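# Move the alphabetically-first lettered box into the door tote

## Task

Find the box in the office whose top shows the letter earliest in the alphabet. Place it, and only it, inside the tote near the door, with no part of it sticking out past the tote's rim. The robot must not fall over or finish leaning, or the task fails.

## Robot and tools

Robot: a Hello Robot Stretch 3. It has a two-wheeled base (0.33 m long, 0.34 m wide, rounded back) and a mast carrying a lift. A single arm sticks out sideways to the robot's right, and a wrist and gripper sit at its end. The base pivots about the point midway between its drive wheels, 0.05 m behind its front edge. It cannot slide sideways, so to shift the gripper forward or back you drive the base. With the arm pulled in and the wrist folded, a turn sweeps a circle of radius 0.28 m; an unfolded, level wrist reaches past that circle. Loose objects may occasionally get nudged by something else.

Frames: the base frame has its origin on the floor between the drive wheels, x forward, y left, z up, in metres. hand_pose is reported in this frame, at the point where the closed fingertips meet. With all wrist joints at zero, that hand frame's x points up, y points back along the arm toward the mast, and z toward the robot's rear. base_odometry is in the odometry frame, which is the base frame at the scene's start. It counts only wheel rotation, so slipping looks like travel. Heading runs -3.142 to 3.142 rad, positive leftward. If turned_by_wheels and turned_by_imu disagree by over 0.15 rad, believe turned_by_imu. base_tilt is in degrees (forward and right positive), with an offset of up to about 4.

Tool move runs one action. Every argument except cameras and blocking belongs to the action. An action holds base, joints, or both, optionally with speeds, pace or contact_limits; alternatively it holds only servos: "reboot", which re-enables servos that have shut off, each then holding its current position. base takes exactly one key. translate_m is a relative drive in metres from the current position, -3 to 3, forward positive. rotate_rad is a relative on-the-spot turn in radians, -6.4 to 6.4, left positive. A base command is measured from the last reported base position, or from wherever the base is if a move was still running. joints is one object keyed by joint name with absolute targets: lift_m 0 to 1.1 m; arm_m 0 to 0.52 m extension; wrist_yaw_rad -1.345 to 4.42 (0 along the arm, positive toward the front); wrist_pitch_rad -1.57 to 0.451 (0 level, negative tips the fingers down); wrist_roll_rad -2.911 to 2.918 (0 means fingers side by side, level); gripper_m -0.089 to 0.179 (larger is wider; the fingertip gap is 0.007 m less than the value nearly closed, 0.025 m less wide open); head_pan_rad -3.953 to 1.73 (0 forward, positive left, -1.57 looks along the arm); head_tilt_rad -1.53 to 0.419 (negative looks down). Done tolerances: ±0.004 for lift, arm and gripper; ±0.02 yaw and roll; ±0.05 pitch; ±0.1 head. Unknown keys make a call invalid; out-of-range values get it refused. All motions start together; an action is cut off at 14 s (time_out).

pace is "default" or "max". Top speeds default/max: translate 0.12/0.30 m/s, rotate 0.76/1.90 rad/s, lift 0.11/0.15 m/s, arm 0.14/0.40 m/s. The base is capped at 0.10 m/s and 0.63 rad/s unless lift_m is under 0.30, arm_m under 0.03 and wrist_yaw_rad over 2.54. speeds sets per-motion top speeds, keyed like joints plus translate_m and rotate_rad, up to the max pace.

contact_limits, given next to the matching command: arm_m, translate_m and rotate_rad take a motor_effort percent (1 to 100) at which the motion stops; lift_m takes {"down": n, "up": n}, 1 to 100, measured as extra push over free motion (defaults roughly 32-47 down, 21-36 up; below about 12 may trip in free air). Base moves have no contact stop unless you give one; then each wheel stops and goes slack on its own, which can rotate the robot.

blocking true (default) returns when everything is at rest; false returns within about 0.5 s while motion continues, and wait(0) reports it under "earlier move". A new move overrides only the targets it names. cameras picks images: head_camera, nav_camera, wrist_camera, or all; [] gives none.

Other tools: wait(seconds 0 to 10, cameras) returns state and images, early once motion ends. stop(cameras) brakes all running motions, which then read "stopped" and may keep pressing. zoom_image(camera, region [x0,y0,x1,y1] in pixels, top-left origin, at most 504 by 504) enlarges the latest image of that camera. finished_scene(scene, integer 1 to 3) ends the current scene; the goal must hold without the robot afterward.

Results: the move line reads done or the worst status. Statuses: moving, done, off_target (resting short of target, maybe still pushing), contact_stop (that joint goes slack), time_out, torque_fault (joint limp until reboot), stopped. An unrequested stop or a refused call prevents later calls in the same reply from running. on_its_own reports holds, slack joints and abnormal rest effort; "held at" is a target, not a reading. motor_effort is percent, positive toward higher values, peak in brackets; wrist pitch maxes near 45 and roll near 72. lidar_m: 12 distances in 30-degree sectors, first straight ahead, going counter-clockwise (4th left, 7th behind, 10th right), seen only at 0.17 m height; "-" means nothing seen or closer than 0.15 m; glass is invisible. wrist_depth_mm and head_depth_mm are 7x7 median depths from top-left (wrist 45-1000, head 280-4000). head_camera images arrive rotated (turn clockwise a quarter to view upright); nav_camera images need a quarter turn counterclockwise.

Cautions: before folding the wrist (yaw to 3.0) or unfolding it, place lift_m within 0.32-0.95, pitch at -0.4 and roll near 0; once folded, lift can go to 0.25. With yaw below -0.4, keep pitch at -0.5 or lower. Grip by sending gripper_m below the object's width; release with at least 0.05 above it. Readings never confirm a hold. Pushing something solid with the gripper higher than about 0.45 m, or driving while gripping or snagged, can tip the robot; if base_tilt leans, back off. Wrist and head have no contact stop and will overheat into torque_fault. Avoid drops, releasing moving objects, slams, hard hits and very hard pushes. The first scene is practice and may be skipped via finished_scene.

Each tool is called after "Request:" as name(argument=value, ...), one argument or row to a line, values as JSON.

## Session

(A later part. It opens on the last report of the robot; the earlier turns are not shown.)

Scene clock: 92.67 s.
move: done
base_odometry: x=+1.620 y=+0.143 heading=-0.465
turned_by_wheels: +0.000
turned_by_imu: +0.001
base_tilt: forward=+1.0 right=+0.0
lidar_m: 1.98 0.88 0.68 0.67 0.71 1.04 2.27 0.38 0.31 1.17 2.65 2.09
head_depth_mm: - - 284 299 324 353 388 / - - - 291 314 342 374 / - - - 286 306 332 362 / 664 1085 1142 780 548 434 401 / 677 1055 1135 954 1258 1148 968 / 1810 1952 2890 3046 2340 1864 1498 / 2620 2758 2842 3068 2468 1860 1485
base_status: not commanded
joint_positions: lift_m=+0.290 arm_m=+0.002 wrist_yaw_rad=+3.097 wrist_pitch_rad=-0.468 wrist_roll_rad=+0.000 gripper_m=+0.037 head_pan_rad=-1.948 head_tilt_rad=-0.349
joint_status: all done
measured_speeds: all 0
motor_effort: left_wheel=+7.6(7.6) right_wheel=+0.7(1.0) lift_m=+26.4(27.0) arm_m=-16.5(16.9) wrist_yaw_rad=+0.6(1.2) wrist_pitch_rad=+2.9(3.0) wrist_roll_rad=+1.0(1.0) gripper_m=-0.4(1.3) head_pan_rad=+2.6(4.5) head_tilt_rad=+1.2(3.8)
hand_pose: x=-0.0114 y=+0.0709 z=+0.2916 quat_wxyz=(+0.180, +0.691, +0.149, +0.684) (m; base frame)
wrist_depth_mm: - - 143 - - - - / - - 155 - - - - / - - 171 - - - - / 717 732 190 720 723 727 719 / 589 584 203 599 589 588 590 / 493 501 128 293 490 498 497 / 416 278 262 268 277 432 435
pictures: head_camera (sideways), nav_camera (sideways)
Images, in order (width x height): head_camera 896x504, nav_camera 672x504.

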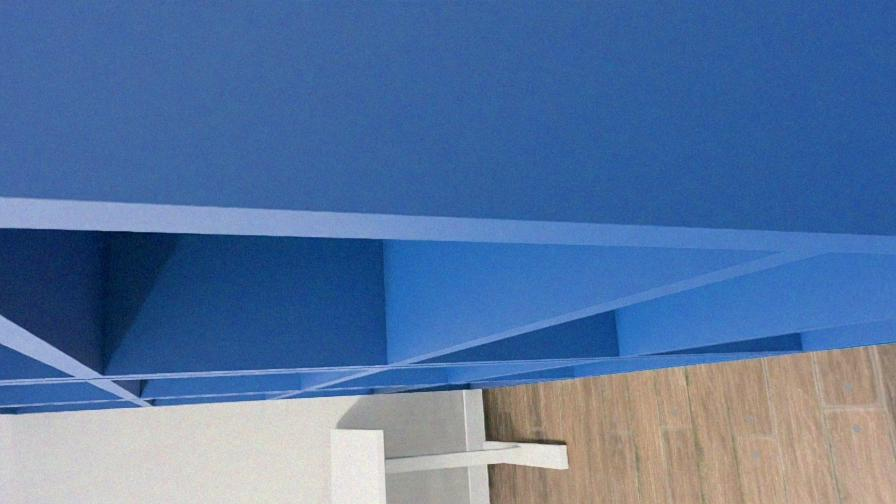

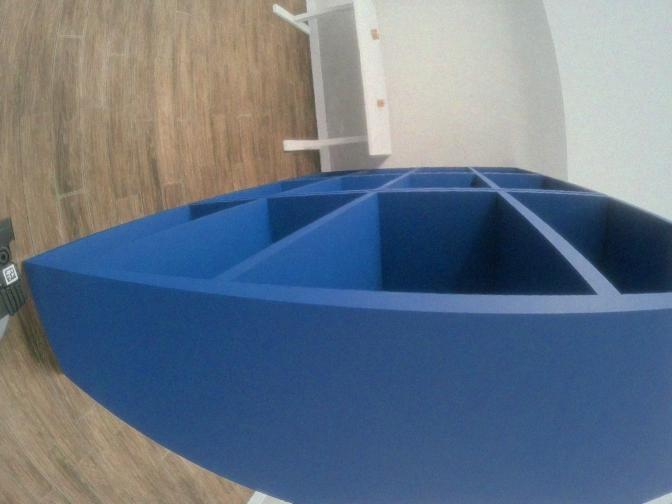

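Request:
move(
  base={"translate_m": 0.3},
  pace="max",
  cameras=[],
)

Request:
move(
  base={"rotate_rad": -1.225},
  pace="max",
  cameras=[],
)

Request:
move(
  base={"translate_m": 1.8},
  joints={"head_pan_rad": 0.5, "head_tilt_rad": -0.45},
  pace="max",
  cameras=["nav_camera", "head_camera"],
)

Scene clock: 119.53 s.
move: done
base_odometry: x=+1.889 y=+0.009 heading=-0.465
turned_by_wheels: +0.000
turned_by_imu: +0.001
base_tilt: forward=+0.8 right=-0.1
lidar_m: 1.90 0.85 0.65 0.64 0.69 1.00 2.57 0.50 1.25 2.18 2.45 1.81
head_depth_mm: 1052 1158 1242 918 1410 1122 919 / 1051 1146 1213 1156 1380 1157 1382 / 1857 1961 1409 1349 1387 1527 1460 / 1918 2036 2186 2292 2383 1865 1509 / 2664 2866 3016 3182 2498 1846 1492 / 2689 2833 2988 3130 2435 1855 1484 / 2633 2779 2894 3063 2451 1844 1498
base_status: done
joint_positions: lift_m=+0.290 arm_m=+0.002 wrist_yaw_rad=+3.097 wrist_pitch_rad=-0.468 wrist_roll_rad=+0.000 gripper_m=+0.037 head_pan_rad=-1.900 head_tilt_rad=-0.349
joint_status: not commanded
measured_speeds: all 0
motor_effort: left_wheel=+4.1(20.0) right_wheel=-0.8(9.5) lift_m=+29.4(29.5) arm_m=-14.6(15.8) wrist_yaw_rad=+0.7(1.4) wrist_pitch_rad=+2.5(3.0) wrist_roll_rad=+0.9(0.9) gripper_m=+0.3(1.2) head_pan_rad=+3.9(4.2) head_tilt_rad=+0.3(1.5)
hand_pose: x=-0.0114 y=+0.0709 z=+0.2916 quat_wxyz=(+0.180, +0.691, +0.149, +0.684) (m; base frame)
wrist_depth_mm: - - 143 - - - - / - - 155 - - - - / - - 171 - - - - / 723 710 189 720 718 700 693 / 587 590 205 589 592 587 588 / 500 500 127 293 481 492 494 / 417 275 263 269 277 430 428
pictures: none
No camera images: "cameras" was empty.

Scene clock: 121.43 s.
move: done
base_odometry: x=+1.889 y=+0.009 heading=-1.689
turned_by_wheels: -1.225
turned_by_imu: -1.220
base_tilt: forward=+0.9 right=-0.1
lidar_m: 2.89 2.33 1.81 1.01 0.68 0.64 0.66 0.85 1.86 0.50 0.50 1.25
head_depth_mm: 2148 2302 2435 2591 2411 1923 1519 / 2218 2342 2435 2650 2428 1889 1510 / 2211 2372 2490 2702 2509 1872 1510 / 2281 2386 2501 2720 2504 1849 1497 / 2292 2445 2578 2751 2471 1863 1503 / 2299 2416 824 856 896 941 984 / 612 625 647 667 691 716 745
base_status: done
joint_positions: lift_m=+0.290 arm_m=+0.002 wrist_yaw_rad=+3.097 wrist_pitch_rad=-0.468 wrist_roll_rad=+0.000 gripper_m=+0.037 head_pan_rad=-1.900 head_tilt_rad=-0.349
joint_status: not commanded
measured_speeds: all 0
motor_effort: left_wheel=+9.3(17.3) right_wheel=-7.4(16.5) lift_m=+30.2(30.2) arm_m=-19.9(20.7) wrist_yaw_rad=+0.6(1.4) wrist_pitch_rad=+2.4(3.0) wrist_roll_rad=+0.9(1.1) gripper_m=-0.8(1.1) head_pan_rad=+1.5(3.5) head_tilt_rad=-1.7(2.2)
hand_pose: x=-0.0114 y=+0.0709 z=+0.2916 quat_wxyz=(+0.180, +0.691, +0.149, +0.684) (m; base frame)
wrist_depth_mm: - - 146 - - - - / - - 158 - - - - / - - 172 928 932 940 935 / - 692 189 724 713 739 715 / 569 590 205 594 594 583 587 / 501 500 128 292 484 502 496 / 422 276 263 271 280 429 426
pictures: none
No camera images: "cameras" was empty.

Scene clock: 128.87 s.
move: done
base_odometry: x=+1.676 y=-1.779 heading=-1.689
turned_by_wheels: +0.000
turned_by_imu: -0.001
base_tilt: forward=+1.0 right=-0.2
lidar_m: 1.10 1.52 0.97 1.46 1.88 2.26 2.30 1.22 1.19 1.26 1.35 1.50
head_depth_mm: 1676 1754 1860 1938 1993 1692 1381 / 1621 1774 1965 2133 2123 1685 1389 / 1518 1663 1800 1988 2082 1683 1386 / 1441 1553 1679 1869 1984 1671 1380 / 1367 1463 1579 1707 1891 1673 1391 / 1297 1383 1494 1546 1756 1669 1370 / 1228 1306 1388 780 1635 1657 1302
base_status: done
joint_positions: lift_m=+0.290 arm_m=+0.002 wrist_yaw_rad=+3.097 wrist_pitch_rad=-0.468 wrist_roll_rad=+0.000 gripper_m=+0.037 head_pan_rad=+0.500 head_tilt_rad=-0.451
joint_status: all done
measured_speeds: all 0
motor_effort: left_wheel=+2.7(18.3) right_wheel=+2.8(12.8) lift_m=+24.3(30.3) arm_m=-12.3(20.0) wrist_yaw_rad=+0.8(1.4) wrist_pitch_rad=+2.9(3.1) wrist_roll_rad=+0.8(1.2) gripper_m=-0.3(1.5) head_pan_rad=-3.2(5.0) head_tilt_rad=+2.1(4.6)
hand_pose: x=-0.0114 y=+0.0709 z=+0.2916 quat_wxyz=(+0.180, +0.691, +0.149, +0.684) (m; base frame)
wrist_depth_mm: - - 146 - - - - / - - 158 - - - - / 927 894 172 934 902 910 950 / 717 707 190 715 727 695 722 / 582 590 204 582 592 598 591 / 499 493 128 294 484 496 503 / 423 274 262 270 278 434 430
pictures: head_camera (sideways), nav_camera (sideways)
Images, in order (width x height): head_camera 896x504, nav_camera 672x504.

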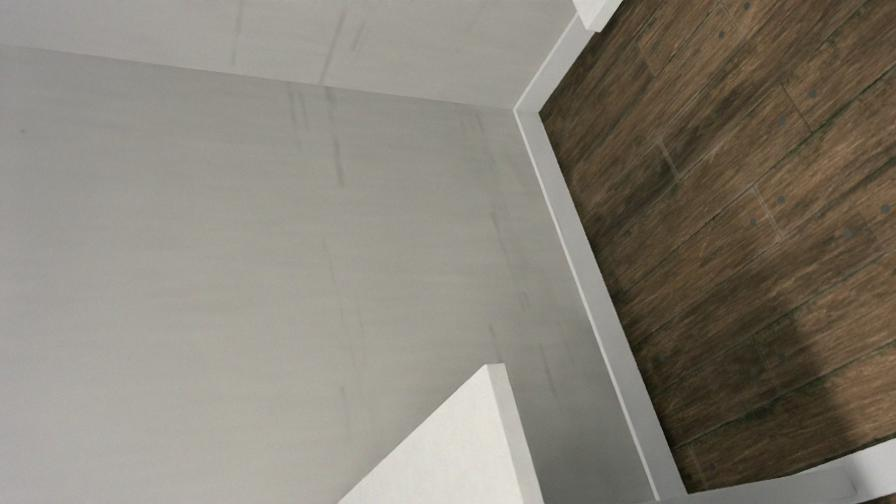

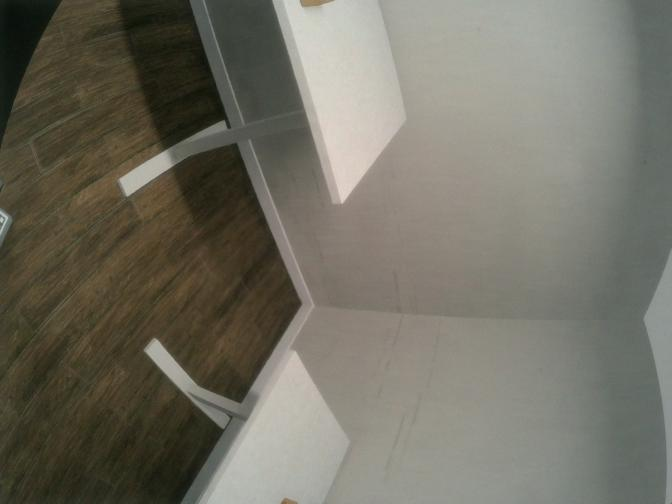

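Request:
move(
  joints={"head_pan_rad": 1.3, "head_tilt_rad": -0.4},
  cameras=["head_camera"],
)

Request:
move(
  joints={"head_pan_rad": -0.6, "head_tilt_rad": -0.4},
  cameras=["head_camera", "nav_camera"],
)

Scene clock: 132.27 s.
move: done
base_odometry: x=+1.676 y=-1.779 heading=-1.689
turned_by_wheels: +0.000
turned_by_imu: +0.001
base_tilt: forward=+1.0 right=-0.1
lidar_m: 1.10 1.52 0.96 1.45 1.87 2.26 2.29 1.22 1.19 1.26 1.35 1.50
head_depth_mm: 1170 1245 1301 898 720 1164 1350 / 1200 1273 1331 890 714 1682 1443 / 1220 1308 1379 888 1632 1726 1447 / 1261 1334 1381 832 1688 1754 1439 / 1284 1366 1427 879 1749 1749 1425 / 1307 1414 1463 877 1790 1764 1428 / 1343 1453 1490 870 1856 1760 1434
base_status: not commanded
joint_positions: lift_m=+0.290 arm_m=+0.002 wrist_yaw_rad=+3.097 wrist_pitch_rad=-0.468 wrist_roll_rad=+0.000 gripper_m=+0.037 head_pan_rad=+1.313 head_tilt_rad=-0.401
joint_status: all done
measured_speeds: all 0
motor_effort: left_wheel=+2.9(3.0) right_wheel=+2.8(3.2) lift_m=+21.7(22.6) arm_m=-9.3(10.3) wrist_yaw_rad=+1.0(1.1) wrist_pitch_rad=+2.6(2.8) wrist_roll_rad=+1.0(1.0) gripper_m=-0.1(1.4) head_pan_rad=+1.4(4.2) head_tilt_rad=+4.2(5.9)
hand_pose: x=-0.0114 y=+0.0709 z=+0.2916 quat_wxyz=(+0.180, +0.691, +0.149, +0.684) (m; base frame)
wrist_depth_mm: - - 146 - - - - / - - 158 - - - - / 930 888 172 938 910 937 938 / 719 715 189 718 714 686 723 / 594 593 206 581 595 590 591 / 490 503 128 292 478 497 502 / 420 277 262 269 277 427 431
pictures: head_camera (sideways)
Images, in order (width x height): head_camera 896x504.

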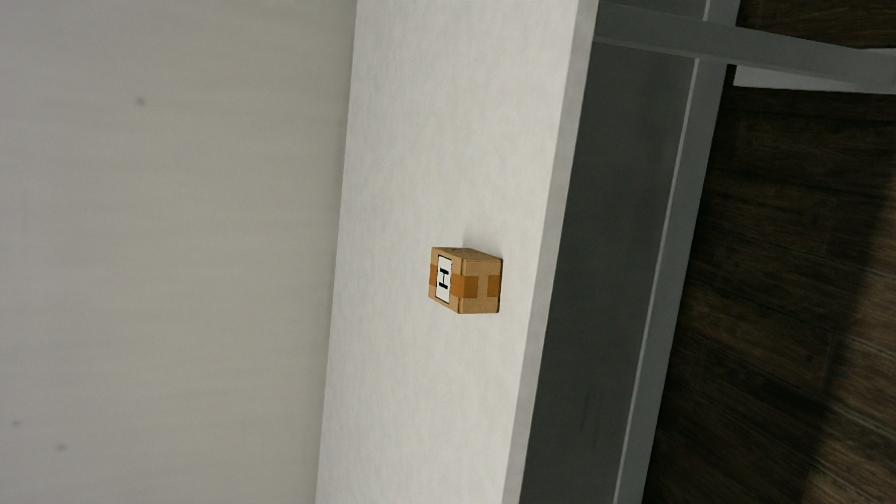

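Scene clock: 133.63 s.
move: done
base_odometry: x=+1.676 y=-1.779 heading=-1.689
turned_by_wheels: +0.000
turned_by_imu: +0.000
base_tilt: forward=+0.9 right=-0.1
lidar_m: 1.10 1.52 0.97 1.45 1.87 2.25 2.30 1.22 1.19 1.26 1.35 1.50
head_depth_mm: 1330 1425 1546 1481 1040 1664 1451 / 1311 1405 1527 1474 1035 1665 1447 / 1297 1396 1499 1466 1028 1663 1435 / 1282 1373 1492 1459 1018 1655 1434 / 1271 1351 1455 1439 1016 1594 1433 / 1260 1330 1447 1444 1014 1601 1438 / 1239 1323 1422 1443 1014 1548 1427
base_status: not commanded
joint_positions: lift_m=+0.290 arm_m=+0.002 wrist_yaw_rad=+3.097 wrist_pitch_rad=-0.468 wrist_roll_rad=+0.000 gripper_m=+0.037 head_pan_rad=-0.632 head_tilt_rad=-0.400
joint_status: all done
measured_speeds: all 0
motor_effort: left_wheel=+2.8(3.0) right_wheel=+2.6(3.3) lift_m=+20.5(21.8) arm_m=-7.7(9.2) wrist_yaw_rad=+1.6(1.6) wrist_pitch_rad=+2.7(2.8) wrist_roll_rad=+0.9(1.1) gripper_m=+0.1(1.1) head_pan_rad=+1.0(5.8) head_tilt_rad=+3.0(5.3)
hand_pose: x=-0.0114 y=+0.0709 z=+0.2916 quat_wxyz=(+0.180, +0.691, +0.149, +0.684) (m; base frame)
wrist_depth_mm: - - 146 - - - - / - - 158 - - - - / 947 871 173 940 927 917 932 / 725 738 190 724 719 692 717 / 595 589 206 597 588 588 591 / 504 498 127 294 482 496 505 / 423 276 262 268 280 432 430
pictures: head_camera (sideways), nav_camera (sideways)
Images, in order (width x height): head_camera 896x504, nav_camera 672x504.

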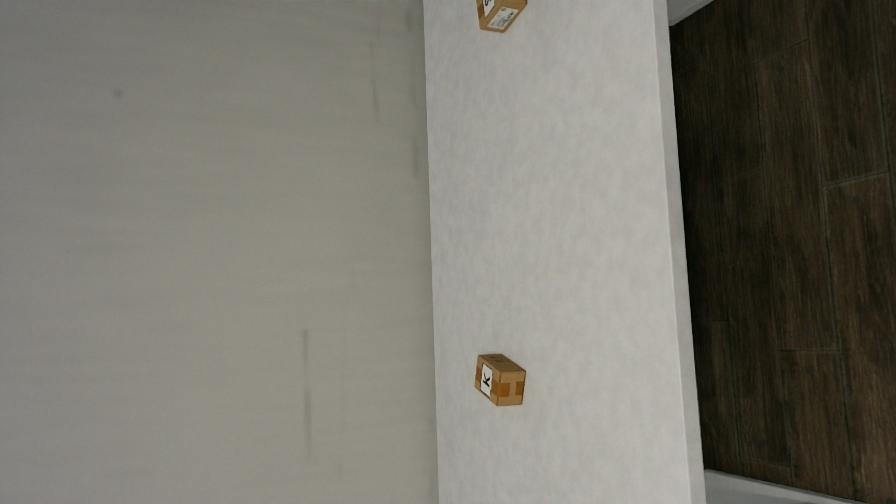

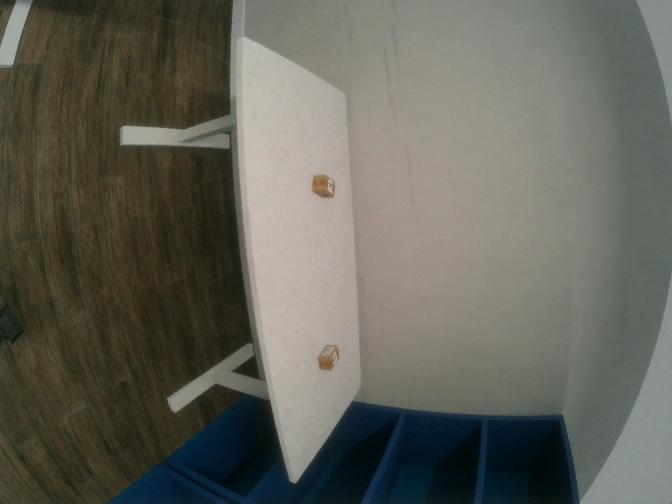

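Request:
zoom_image(
  camera="head_camera",
  region=[450, 330, 550, 430],
)

Request:
move(
  joints={"head_pan_rad": -1.0, "head_tilt_rad": -0.4},
  cameras=["head_camera"],
)

Request:
zoom_image(
  camera="head_camera",
  region=[420, 150, 560, 290],
)

Request:
move(
  joints={"head_pan_rad": 1.5, "head_tilt_rad": -0.4},
  cameras=["head_camera", "nav_camera"],
)

Request:
zoom_image(
  camera="head_camera",
  region=[400, 120, 540, 260],
)

Scaled by 5.040 from the camera's 896x504 image, which has a finer 1280x720 frame.

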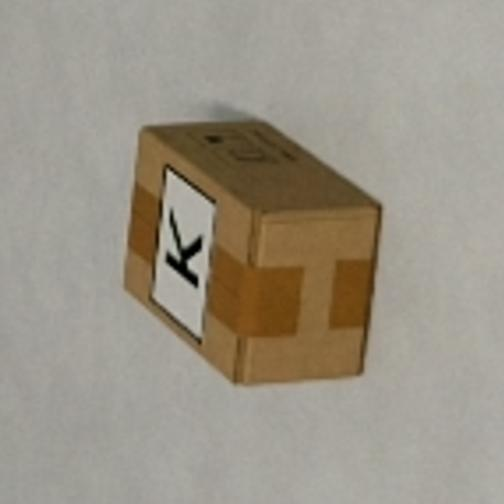

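Scene clock: 138.53 s.
move: done
base_odometry: x=+1.676 y=-1.779 heading=-1.689
turned_by_wheels: +0.000
turned_by_imu: +0.001
base_tilt: forward=+1.0 right=-0.2
lidar_m: 1.10 1.52 0.97 1.45 1.87 2.26 2.30 1.22 1.19 1.25 1.35 1.50
head_depth_mm: 1630 1799 1880 1930 1920 1719 1459 / 1578 1708 1806 1478 1180 1757 1437 / 1541 1639 1797 1464 1120 1670 1444 / 1463 1578 1689 1456 1026 1763 1427 / 1391 1487 1598 1446 1019 1697 1425 / 1320 1412 1503 1443 1017 1654 1437 / 1268 1348 1439 1455 1013 871 1438
base_status: not commanded
joint_positions: lift_m=+0.290 arm_m=+0.002 wrist_yaw_rad=+3.097 wrist_pitch_rad=-0.468 wrist_roll_rad=+0.000 gripper_m=+0.037 head_pan_rad=-1.003 head_tilt_rad=-0.400
joint_status: all done
measured_speeds: all 0
motor_effort: left_wheel=+2.8(3.0) right_wheel=+2.4(3.3) lift_m=+20.8(20.9) arm_m=-4.0(5.0) wrist_yaw_rad=+0.7(1.4) wrist_pitch_rad=+2.9(2.9) wrist_roll_rad=+0.8(1.0) gripper_m=+0.4(1.1) head_pan_rad=-2.1(4.7) head_tilt_rad=+3.0(5.5)
hand_pose: x=-0.0114 y=+0.0709 z=+0.2916 quat_wxyz=(+0.180, +0.691, +0.149, +0.684) (m; base frame)
wrist_depth_mm: - - 146 - - - - / - - 158 - - - - / 921 891 173 945 935 934 928 / 719 714 189 727 730 683 726 / 584 587 204 593 593 592 579 / 498 494 127 295 484 499 505 / 418 277 262 269 279 429 429
pictures: head_camera (sideways)
Images, in order (width x height): head_camera 896x504.

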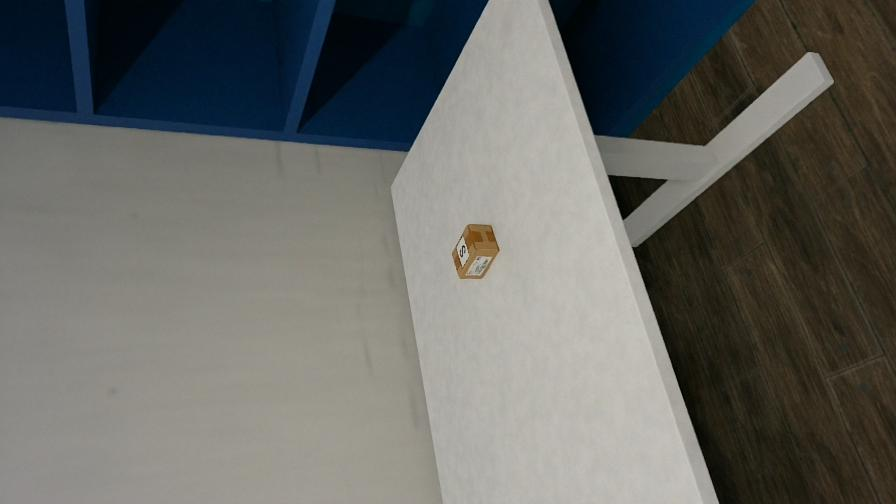

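Scaled by 3.600 from the camera's 896x504 image, which has a finer 1280x720 frame.

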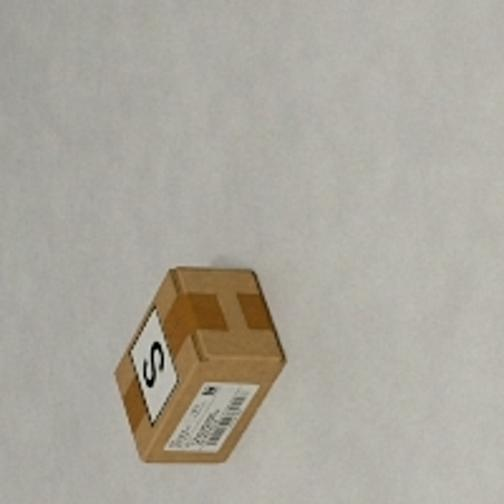

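Scene clock: 140.10 s.
move: done
base_odometry: x=+1.676 y=-1.779 heading=-1.689
turned_by_wheels: +0.000
turned_by_imu: +0.000
base_tilt: forward=+0.8 right=-0.2
lidar_m: 1.11 1.52 0.97 1.45 1.87 2.26 2.30 1.22 1.19 1.26 1.35 1.50
head_depth_mm: 1203 1275 1322 898 721 1640 1446 / 1256 1333 1384 796 1616 1719 1448 / 1304 1390 1441 892 1724 1773 1440 / 1367 1463 1507 887 1850 1768 1436 / 1443 1542 1532 883 1933 1765 1437 / 1522 1640 1527 941 2064 1761 1426 / 1601 1734 1505 995 1655 1717 1432
base_status: not commanded
joint_positions: lift_m=+0.290 arm_m=+0.002 wrist_yaw_rad=+3.097 wrist_pitch_rad=-0.468 wrist_roll_rad=+0.000 gripper_m=+0.037 head_pan_rad=+1.544 head_tilt_rad=-0.400
joint_status: all done
measured_speeds: all 0
motor_effort: left_wheel=+3.0(3.1) right_wheel=+2.9(3.2) lift_m=+20.3(21.1) arm_m=-2.6(4.3) wrist_yaw_rad=+1.1(1.4) wrist_pitch_rad=+2.4(3.0) wrist_roll_rad=+0.7(1.1) gripper_m=-0.5(1.0) head_pan_rad=-2.1(4.3) head_tilt_rad=+4.0(6.6)
hand_pose: x=-0.0114 y=+0.0709 z=+0.2916 quat_wxyz=(+0.180, +0.691, +0.149, +0.684) (m; base frame)
wrist_depth_mm: - - 146 - - - - / - - 157 - - - - / 926 880 171 910 949 928 934 / 717 722 189 724 733 685 728 / 590 592 205 583 591 583 589 / 500 511 128 292 486 498 495 / 420 276 263 269 279 430 436
pictures: head_camera (sideways), nav_camera (sideways)
Images, in order (width x height): head_camera 896x504, nav_camera 672x504.

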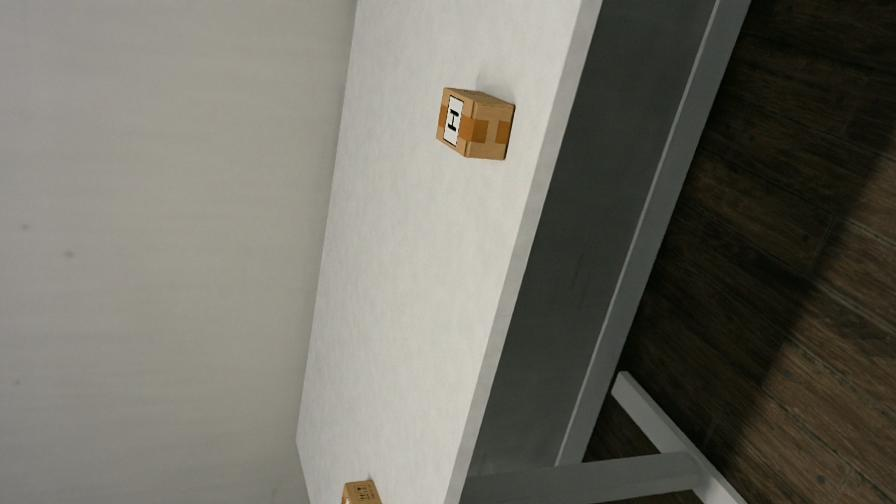

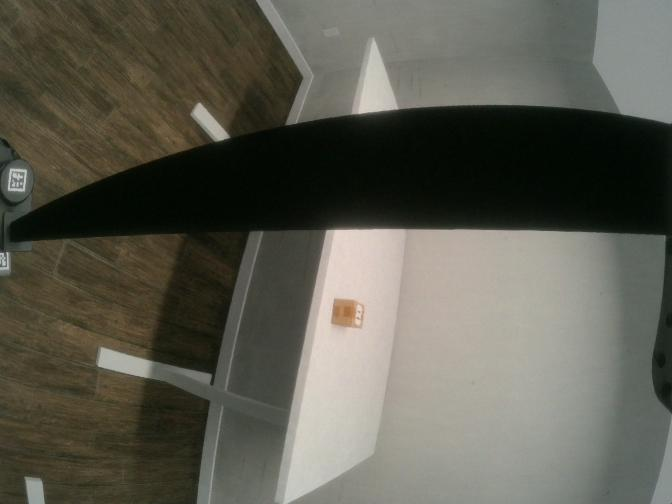

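Scaled by 3.600 from the camera's 896x504 image, which has a finer 1280x720 frame.

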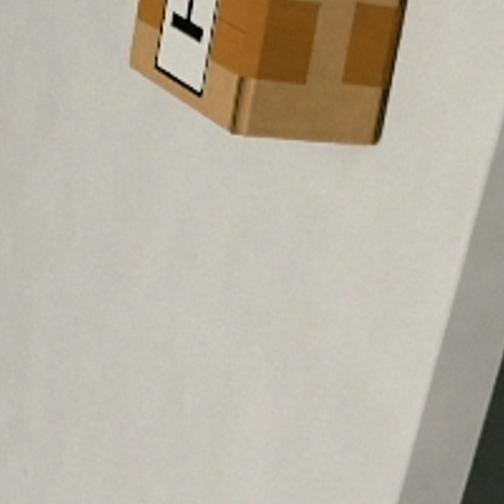

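Request:
zoom_image(
  camera="head_camera",
  region=[420, 70, 540, 180],
)

Request:
move(
  joints={"head_pan_rad": 1.72, "head_tilt_rad": -0.4},
  cameras=["head_camera"],
)

Request:
zoom_image(
  camera="head_camera",
  region=[300, 300, 460, 460],
)

Scaled by 4.200 from the camera's 896x504 image, which has a finer 1280x720 frame.

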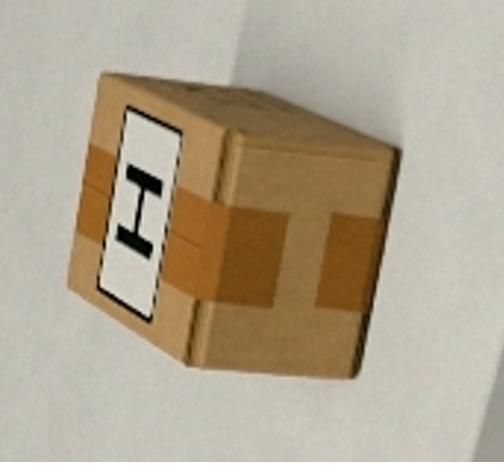

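Scene clock: 144.17 s.
move: done
base_odometry: x=+1.676 y=-1.779 heading=-1.689
turned_by_wheels: +0.000
turned_by_imu: +0.001
base_tilt: forward=+1.0 right=-0.1
lidar_m: 1.10 1.52 0.97 1.45 1.88 2.26 2.30 1.22 1.19 1.26 1.35 1.50
head_depth_mm: 1267 1328 1388 900 720 1661 1443 / 1337 1422 1449 894 1715 1764 1449 / 1430 1517 1545 890 1880 1761 1441 / 1529 1614 1552 946 2030 1756 1435 / 1629 1750 1542 1008 2165 1762 1446 / 1769 1901 1536 1507 1709 1744 1432 / 1884 2014 - - - - -
base_status: not commanded
joint_positions: lift_m=+0.290 arm_m=+0.002 wrist_yaw_rad=+3.097 wrist_pitch_rad=-0.468 wrist_roll_rad=+0.000 gripper_m=+0.037 head_pan_rad=+1.709 head_tilt_rad=-0.400
joint_status: all done
joint sent to its limit — head_pan_rad, upper limit.
measured_speeds: all 0
motor_effort: left_wheel=+2.8(3.0) right_wheel=+2.4(3.0) lift_m=+20.7(21.0) arm_m=+1.3(1.5) wrist_yaw_rad=+1.1(1.2) wrist_pitch_rad=+2.5(2.9) wrist_roll_rad=+0.8(1.0) gripper_m=-0.2(1.0) head_pan_rad=+2.4(4.6) head_tilt_rad=+2.0(5.3)
hand_pose: x=-0.0114 y=+0.0709 z=+0.2916 quat_wxyz=(+0.180, +0.691, +0.149, +0.684) (m; base frame)
wrist_depth_mm: - - 147 - - - - / - - 159 - - - - / 917 870 172 941 923 920 917 / 713 714 189 721 714 689 715 / 593 588 204 587 597 582 585 / 493 496 128 292 483 500 496 / 416 277 262 268 278 430 430
pictures: head_camera (sideways)
Images, in order (width x height): head_camera 896x504.

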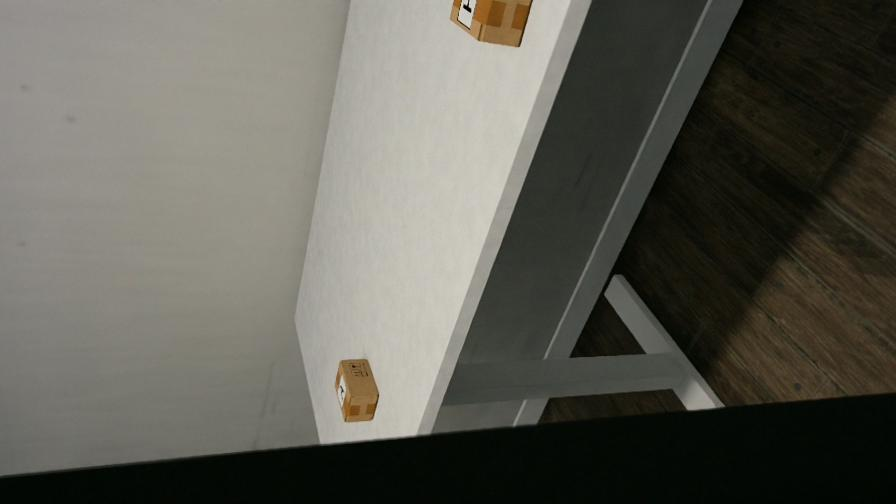

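Scaled by 3.150 from the camera's 896x504 image, which has a finer 1280x720 frame.

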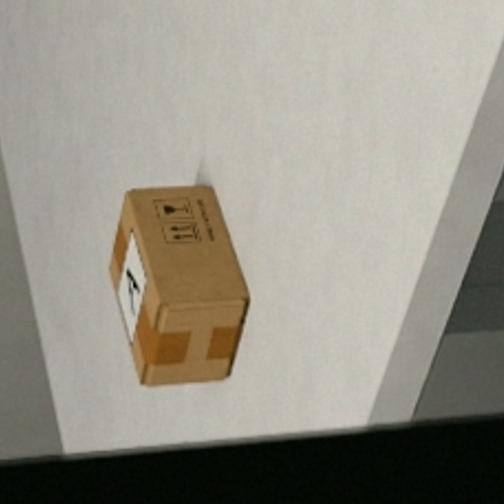

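Request:
zoom_image(
  camera="head_camera",
  region=[325, 350, 385, 430],
)

Request:
move(
  joints={"head_pan_rad": -2.2, "head_tilt_rad": -0.3},
  cameras=["head_camera", "nav_camera"],
)

Scaled by 6.300 from the camera's 896x504 image, which has a finer 1280x720 frame.

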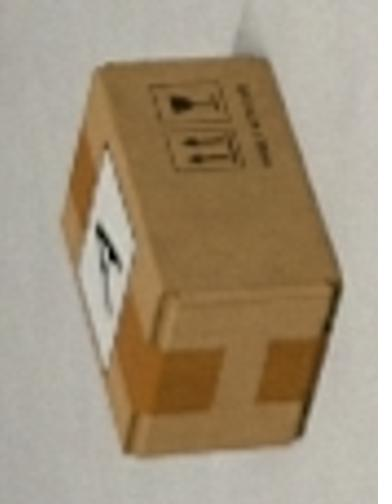

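Scene clock: 149.77 s.
move: done
base_odometry: x=+1.676 y=-1.779 heading=-1.689
turned_by_wheels: +0.000
turned_by_imu: +0.001
base_tilt: forward=+0.8 right=-0.2
lidar_m: 1.10 1.52 0.96 1.45 1.87 2.26 2.30 1.22 1.19 1.25 1.35 1.50
head_depth_mm: 1461 1535 1617 1725 1641 1834 1526 / 1020 1090 1155 1240 1467 1763 1491 / 1240 1164 1278 1259 1338 1378 1470 / 1398 1479 1559 1652 1608 1740 1480 / 1374 1441 1529 1629 1604 1725 1479 / 1361 1415 1504 1607 1600 1722 1461 / 1339 1423 1499 1355 1603 1668 1474
base_status: not commanded
joint_positions: lift_m=+0.290 arm_m=+0.002 wrist_yaw_rad=+3.097 wrist_pitch_rad=-0.468 wrist_roll_rad=+0.000 gripper_m=+0.037 head_pan_rad=-2.216 head_tilt_rad=-0.300
joint_status: all done
measured_speeds: translate_m=+0.000 rotate_rad=+0.000 lift_m=+0.000 arm_m=+0.000 wrist_yaw_rad=+0.000 wrist_pitch_rad=+0.000 wrist_roll_rad=+0.000 head_pan_rad=+0.024 head_tilt_rad=+0.000
motor_effort: left_wheel=+2.8(3.0) right_wheel=+2.7(3.3) lift_m=+20.8(21.2) arm_m=+6.9(7.0) wrist_yaw_rad=+1.0(1.5) wrist_pitch_rad=+2.7(3.0) wrist_roll_rad=+1.0(1.1) gripper_m=+0.2(1.2) head_pan_rad=+2.1(6.3) head_tilt_rad=+3.5(8.0)
hand_pose: x=-0.0114 y=+0.0709 z=+0.2916 quat_wxyz=(+0.180, +0.691, +0.149, +0.684) (m; base frame)
wrist_depth_mm: - - 146 - - - - / - - 158 - - - - / 953 880 172 909 911 935 923 / 720 715 190 716 726 693 720 / 589 591 205 587 578 599 594 / 500 495 128 291 479 495 505 / 420 276 264 268 279 433 429
pictures: head_camera (sideways), nav_camera (sideways)
Images, in order (width x height): head_camera 896x504, nav_camera 672x504.

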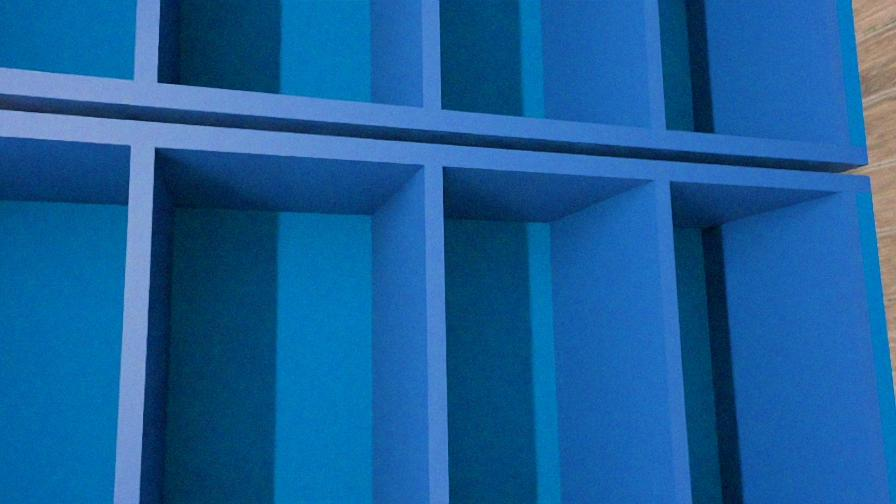

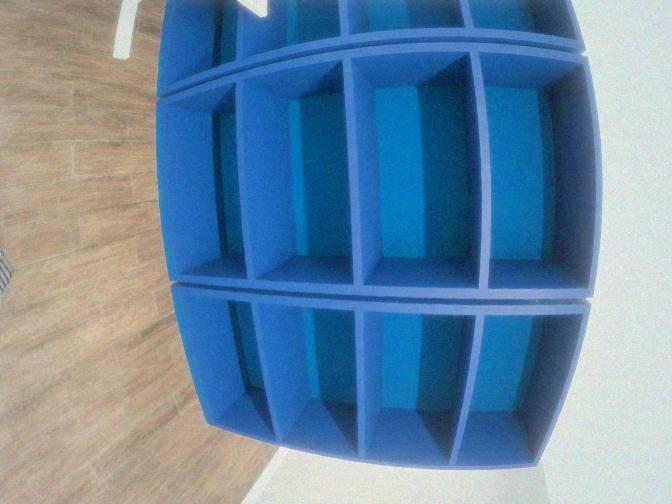

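Request:
move(
  base={"rotate_rad": 2.674},
  joints={"head_pan_rad": -1.4, "head_tilt_rad": -0.5},
  pace="max",
  cameras=[],
)

Request:
move(
  base={"translate_m": 0.65},
  pace="max",
  cameras=["head_camera"],
)

Scene clock: 163.77 s.
move: done
base_odometry: x=+1.676 y=-1.779 heading=+0.984
turned_by_wheels: +2.674
turned_by_imu: +2.663
base_tilt: forward=+1.2 right=-0.1
lidar_m: 2.25 1.72 1.21 1.19 1.63 1.35 1.50 1.11 1.50 0.97 1.46 1.45
head_depth_mm: 1173 1264 1083 721 1625 1596 1344 / 1195 1289 1069 720 1691 1477 1310 / 1208 1308 1068 752 1758 1590 1350 / 1234 1343 1066 748 1803 1595 1327 / 1253 1371 1062 746 1803 1593 1323 / 1286 1388 1054 778 1854 1601 1337 / 1302 1410 1048 821 1864 1604 1321
base_status: done
joint_positions: lift_m=+0.290 arm_m=+0.002 wrist_yaw_rad=+3.097 wrist_pitch_rad=-0.468 wrist_roll_rad=+0.000 gripper_m=+0.037 head_pan_rad=-1.394 head_tilt_rad=-0.500
joint_status: all done
measured_speeds: all 0
motor_effort: left_wheel=-9.2(16.7) right_wheel=+9.3(17.0) lift_m=+22.9(23.2) arm_m=-20.5(20.6) wrist_yaw_rad=+0.6(1.3) wrist_pitch_rad=+2.5(2.9) wrist_roll_rad=+0.8(1.1) gripper_m=-0.2(1.3) head_pan_rad=-2.1(4.3) head_tilt_rad=-2.6(4.4)
hand_pose: x=-0.0114 y=+0.0709 z=+0.2916 quat_wxyz=(+0.180, +0.691, +0.149, +0.684) (m; base frame)
wrist_depth_mm: - - 146 - - - - / - - 159 - - - - / 928 883 173 893 908 946 934 / 731 720 190 731 724 721 725 / 589 586 205 594 596 586 591 / 505 497 127 294 479 501 498 / 421 277 262 268 279 434 431
pictures: none
No camera images: "cameras" was empty.

Scene clock: 167.27 s.
move: done
base_odometry: x=+2.036 y=-1.238 heading=+0.985
turned_by_wheels: +0.000
turned_by_imu: +0.000
base_tilt: forward=+1.0 right=-0.2
lidar_m: 1.61 1.65 1.33 1.20 1.20 1.66 1.72 1.73 1.20 1.39 1.03 1.70
head_depth_mm: 1143 1231 1087 720 1617 1604 1349 / 1152 1257 1075 720 1673 1608 1348 / 1182 1275 1080 718 1710 1588 1345 / 1200 1299 1062 717 1738 1594 1342 / 1216 1321 1060 746 1785 1607 1335 / 1245 1339 1059 742 1282 1431 1331 / 1269 1364 1051 779 1847 1599 1330
base_status: done
joint_positions: lift_m=+0.290 arm_m=+0.002 wrist_yaw_rad=+3.097 wrist_pitch_rad=-0.468 wrist_roll_rad=+0.000 gripper_m=+0.037 head_pan_rad=-1.400 head_tilt_rad=-0.500
joint_status: not commanded
measured_speeds: all 0
motor_effort: left_wheel=+4.3(11.7) right_wheel=-0.7(20.1) lift_m=+26.0(26.0) arm_m=-16.9(20.1) wrist_yaw_rad=+0.8(1.3) wrist_pitch_rad=+2.8(3.0) wrist_roll_rad=+0.8(1.1) gripper_m=-0.3(1.6) head_pan_rad=-3.4(4.3) head_tilt_rad=-2.7(3.6)
hand_pose: x=-0.0114 y=+0.0709 z=+0.2916 quat_wxyz=(+0.180, +0.691, +0.149, +0.684) (m; base frame)
wrist_depth_mm: - - 146 - - - - / - - 158 - - - - / 960 893 172 915 963 922 929 / 727 718 191 721 708 718 719 / 595 596 205 586 588 589 586 / 497 501 128 293 489 497 495 / 416 276 262 269 278 431 431
pictures: head_camera (sideways)
Images, in order (width x height): head_camera 896x504.

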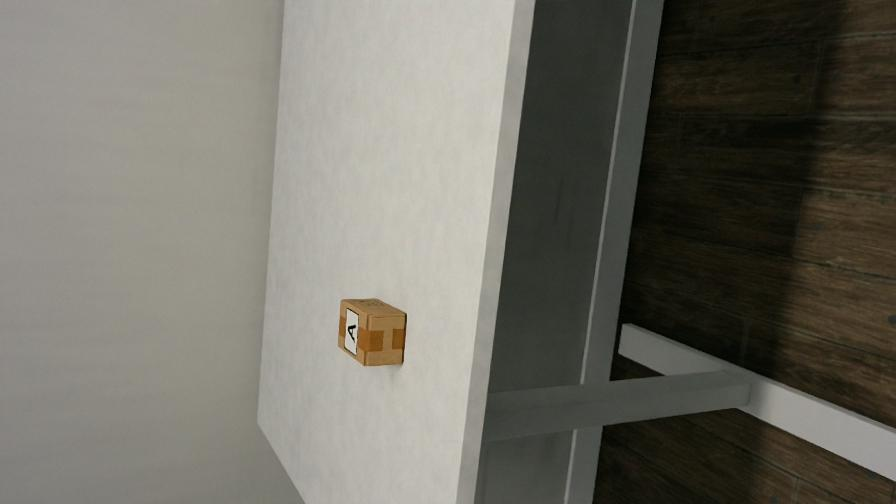

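Request:
move(
  joints={"lift_m": 0.6, "wrist_pitch_rad": -0.4, "head_pan_rad": -1.57, "head_tilt_rad": -0.5},
  pace="max",
  cameras=[],
)

Request:
move(
  joints={"wrist_yaw_rad": 0.0},
  pace="max",
  cameras=["head_camera", "wrist_camera"],
)

Scene clock: 209.90 s.
move: done
base_odometry: x=+2.036 y=-1.238 heading=+0.985
turned_by_wheels: +0.000
turned_by_imu: +0.001
base_tilt: forward=+0.8 right=-0.1
lidar_m: 1.61 1.65 1.33 1.20 1.20 1.65 1.72 1.73 1.20 1.39 1.03 1.70
head_depth_mm: 1182 1285 1087 722 1717 1601 1347 / 1171 1281 1078 716 1722 1609 1338 / 1180 1282 1072 716 1727 1592 1343 / 1182 1278 1069 714 1721 1606 1338 / 1179 1271 1063 710 1721 1599 1336 / 1183 1284 1055 710 1736 1590 1338 / 1178 1279 1049 707 1702 1470 1324
base_status: not commanded
joint_positions: lift_m=+0.600 arm_m=+0.002 wrist_yaw_rad=+3.097 wrist_pitch_rad=-0.419 wrist_roll_rad=+0.000 gripper_m=+0.037 head_pan_rad=-1.575 head_tilt_rad=-0.500
joint_status: all done
measured_speeds: all 0
motor_effort: left_wheel=+4.2(4.5) right_wheel=-0.4(1.3) lift_m=+29.5(32.6) arm_m=-11.9(14.8) wrist_yaw_rad=+0.9(1.4) wrist_pitch_rad=+3.1(6.2) wrist_roll_rad=+0.6(1.0) gripper_m=+0.4(1.3) head_pan_rad=+1.6(4.8) head_tilt_rad=-3.0(4.2)
hand_pose: x=-0.0111 y=+0.0773 z=+0.6125 quat_wxyz=(+0.163, +0.694, +0.132, +0.688) (m; base frame)
wrist_depth_mm: - - 143 - - - - / - - 156 - - - - / - - 168 - - - - / - - 183 - - - - / - - 198 - - - - / 880 911 127 839 849 889 888 / 772 798 252 777 745 786 775
pictures: none
No camera images: "cameras" was empty.

Scene clock: 211.77 s.
move: done
base_odometry: x=+2.036 y=-1.238 heading=+0.985
turned_by_wheels: +0.000
turned_by_imu: +0.000
base_tilt: forward=+1.1 right=-0.2
lidar_m: 1.61 1.65 1.33 1.20 1.20 1.66 1.72 1.73 1.20 1.39 1.03 1.70
head_depth_mm: 1174 1273 1077 722 1710 1614 1354 / 1174 1278 1074 716 1725 1602 1337 / 1175 1286 1070 716 1720 1606 1335 / 1182 1279 1075 713 1729 1588 1341 / 1186 1286 1063 714 1738 1600 1338 / 1184 1282 1054 709 1730 1598 1332 / 1187 1287 1050 709 1692 1426 1322
base_status: not commanded
joint_positions: lift_m=+0.600 arm_m=+0.002 wrist_yaw_rad=+0.003 wrist_pitch_rad=-0.419 wrist_roll_rad=+0.000 gripper_m=+0.037 head_pan_rad=-1.571 head_tilt_rad=-0.500
joint_status: all done
measured_speeds: all 0
motor_effort: left_wheel=+4.3(4.6) right_wheel=-0.7(1.0) lift_m=+27.1(29.5) arm_m=-10.8(12.3) wrist_yaw_rad=-2.1(7.6) wrist_pitch_rad=+3.0(3.9) wrist_roll_rad=+0.9(1.0) gripper_m=-0.5(1.1) head_pan_rad=+2.9(3.8) head_tilt_rad=-2.1(3.7)
hand_pose: x=-0.0207 y=-0.3710 z=+0.6125 quat_wxyz=(+0.692, +0.148, -0.691, -0.146) (m; base frame)
wrist_depth_mm: - - - - - - - / - - - - - - - / - - - - - - - / - - - - - - - / - - - - - - - / 896 919 128 833 847 896 909 / 746 - 745 772 743 779 764
pictures: head_camera (sideways), wrist_camera
Images, in order (width x height): head_camera 896x504, wrist_camera 644x364.

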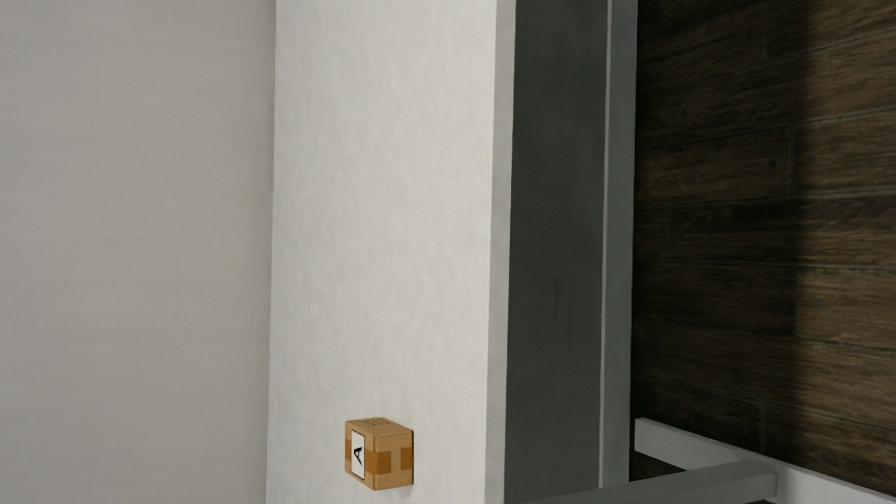

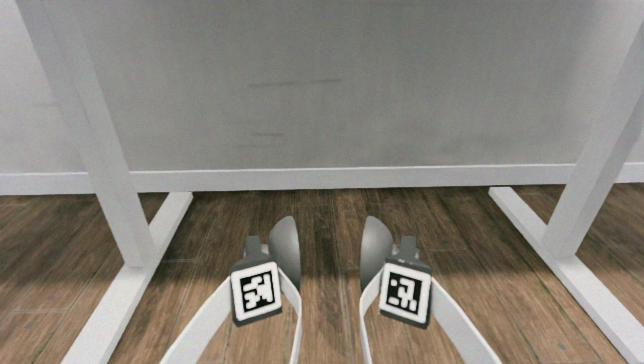

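Request:
move(
  joints={"lift_m": 1.0, "wrist_pitch_rad": 0.0, "gripper_m": 0.179},
  pace="max",
  cameras=["wrist_camera"],
)

Request:
move(
  base={"translate_m": 0.26},
  joints={"wrist_pitch_rad": -0.3},
  cameras=["head_camera", "wrist_camera"],
)

Scene clock: 232.40 s.
move: done
base_odometry: x=+2.036 y=-1.238 heading=+0.985
turned_by_wheels: +0.000
turned_by_imu: +0.001
base_tilt: forward=+0.9 right=-0.2
lidar_m: 1.61 1.65 1.33 1.20 1.21 1.66 1.72 1.73 1.20 1.39 1.03 1.70
head_depth_mm: 1163 1279 1077 721 1658 - - / 1189 1274 1079 834 - - - / 1172 1280 1072 833 - - - / 1176 1286 1068 753 1704 1594 1341 / 1187 1281 1064 649 1738 1592 1338 / 1178 1269 1054 707 1737 1596 1331 / 1176 1287 1048 707 1695 1405 1329
base_status: not commanded
joint_positions: lift_m=+1.000 arm_m=+0.002 wrist_yaw_rad=+0.003 wrist_pitch_rad=-0.021 wrist_roll_rad=+0.000 gripper_m=+0.179 head_pan_rad=-1.570 head_tilt_rad=-0.500
joint_status: all done
measured_speeds: all 0
motor_effort: left_wheel=+4.3(4.5) right_wheel=-0.6(1.3) lift_m=+29.5(33.2) arm_m=-4.9(8.1) wrist_yaw_rad=-2.2(2.8) wrist_pitch_rad=+3.7(7.3) wrist_roll_rad=+0.9(1.2) gripper_m=+0.5(89.1) head_pan_rad=+2.3(4.3) head_tilt_rad=-2.3(3.6)
hand_pose: x=-0.0206 y=-0.4024 z=+1.1092 quat_wxyz=(+0.707, +0.009, -0.707, -0.007) (m; base frame)
wrist_depth_mm: - - - - - - - / - - - - - - - / - - - - - - - / - - - - - - - / - 499 - - - - - / - 122 - - - - 114 / - 372 394 401 403 - 107
pictures: wrist_camera
Images, in order (width x height): wrist_camera 644x364.

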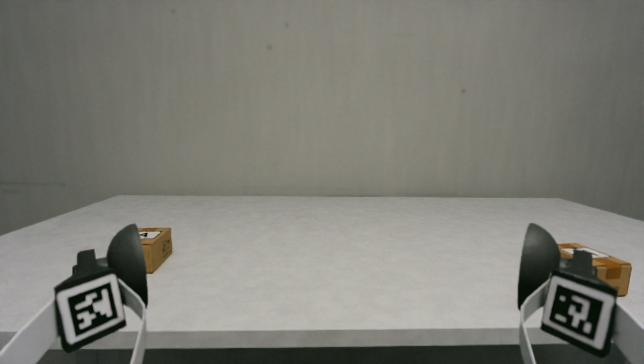

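Scene clock: 236.10 s.
move: done
base_odometry: x=+2.180 y=-1.021 heading=+0.985
turned_by_wheels: +0.000
turned_by_imu: +0.001
base_tilt: forward=+1.1 right=-0.1
lidar_m: 1.35 1.39 1.82 1.25 1.68 1.85 1.97 1.37 1.37 0.94 0.94 1.44
head_depth_mm: 1160 1254 1080 723 1653 - - / 1166 1260 1074 755 - - - / 1163 1259 1069 750 - - - / 1166 1267 1064 713 1704 1566 1343 / 1161 1259 1053 709 1203 1502 1336 / 1170 1264 1052 708 1657 1552 1335 / 1170 1267 1131 708 1714 1594 1330
base_status: done
joint_positions: lift_m=+1.000 arm_m=+0.002 wrist_yaw_rad=+0.003 wrist_pitch_rad=-0.315 wrist_roll_rad=+0.000 gripper_m=+0.179 head_pan_rad=-1.570 head_tilt_rad=-0.500
joint_status: all done
measured_speeds: all 0
motor_effort: left_wheel=+8.2(12.3) right_wheel=+2.4(14.4) lift_m=+26.4(29.6) arm_m=-2.0(5.2) wrist_yaw_rad=-2.0(2.5) wrist_pitch_rad=+2.3(4.9) wrist_roll_rad=+0.8(1.1) gripper_m=+0.9(1.1) head_pan_rad=+2.5(4.3) head_tilt_rad=-2.1(3.4)
hand_pose: x=-0.0208 y=-0.3829 z=+1.0364 quat_wxyz=(+0.699, +0.112, -0.698, -0.110) (m; base frame)
wrist_depth_mm: - - - - - - - / - - - - - - - / - - - 488 - - - / 415 414 414 414 415 426 396 / - 381 381 - - 393 - / 125 - - - - 137 123 / - - - - - - 107
pictures: head_camera (sideways), wrist_camera
Images, in order (width x height): head_camera 896x504, wrist_camera 644x364.

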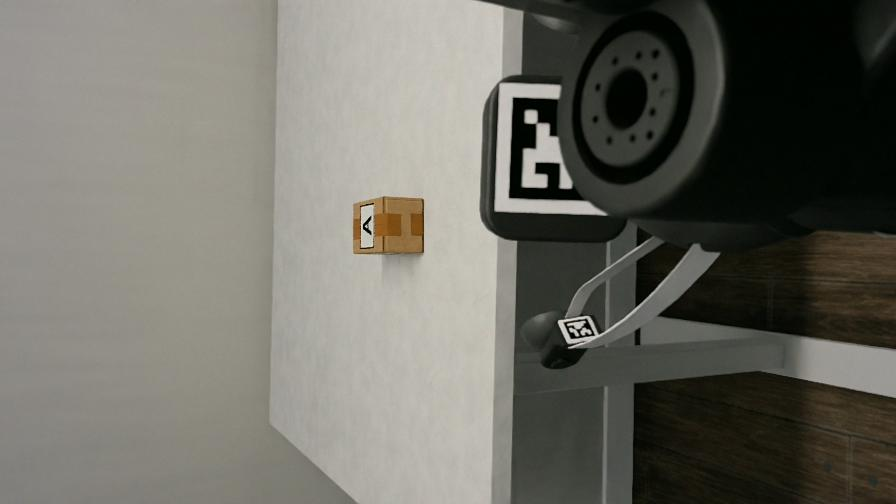

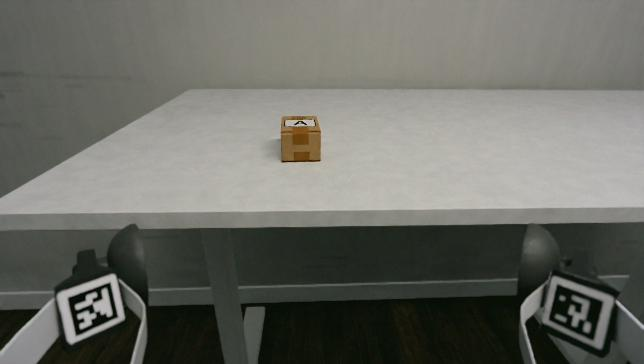

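Request:
move(
  base={"translate_m": 0.04},
  joints={"arm_m": 0.2},
  cameras=["head_camera", "wrist_camera"],
)

Scene clock: 278.90 s.
move: done
base_odometry: x=+2.202 y=-0.988 heading=+0.985
turned_by_wheels: +0.000
turned_by_imu: +0.001
base_tilt: forward=+0.8 right=-0.2
lidar_m: 1.31 1.35 1.77 1.24 1.68 1.88 2.01 1.40 1.42 0.93 1.41 1.39
head_depth_mm: 1162 1251 311 288 1703 1600 1341 / 1162 1244 288 291 1695 1603 1335 / 1161 1258 301 315 1682 1604 1342 / 1161 1269 1070 649 1707 1584 1336 / 1168 1265 1058 679 1645 1359 1318 / 1173 1273 1053 711 1702 1593 1329 / 1172 1260 1350 706 1701 1594 1328
base_status: done
joint_positions: lift_m=+1.000 arm_m=+0.200 wrist_yaw_rad=+0.003 wrist_pitch_rad=-0.316 wrist_roll_rad=+0.000 gripper_m=+0.179 head_pan_rad=-1.570 head_tilt_rad=-0.500
joint_status: all done
measured_speeds: all 0
motor_effort: left_wheel=+7.8(12.8) right_wheel=+1.4(7.5) lift_m=+21.8(24.2) arm_m=+20.6(24.0) wrist_yaw_rad=-1.7(2.2) wrist_pitch_rad=+2.8(3.2) wrist_roll_rad=+0.8(1.1) gripper_m=-0.1(1.2) head_pan_rad=+3.0(4.3) head_tilt_rad=-1.8(3.3)
hand_pose: x=-0.0208 y=-0.5811 z=+1.0363 quat_wxyz=(+0.699, +0.112, -0.698, -0.110) (m; base frame)
wrist_depth_mm: - - - - - - - / - - - - - - - / - - - - - - - / 411 410 390 349 411 420 419 / 343 331 333 321 336 355 337 / 116 139 269 269 272 259 122 / 209 216 224 223 225 218 107
pictures: head_camera (sideways), wrist_camera
Images, in order (width x height): head_camera 896x504, wrist_camera 644x364.

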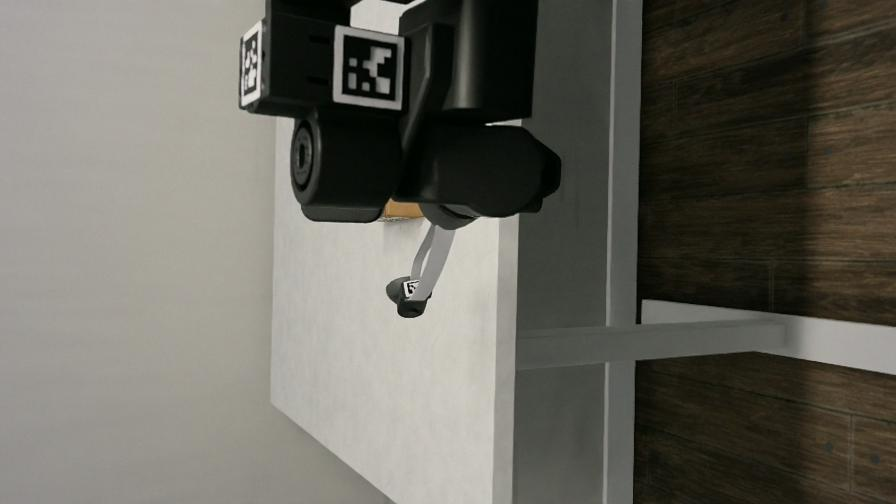

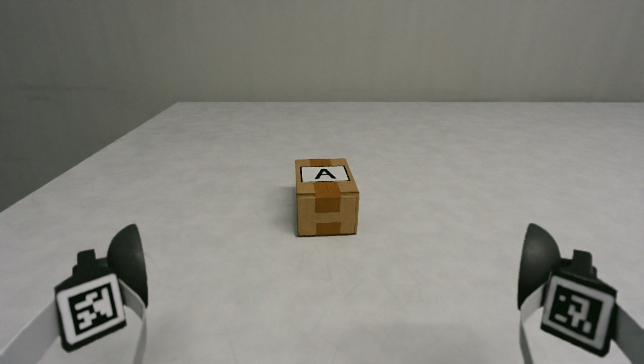

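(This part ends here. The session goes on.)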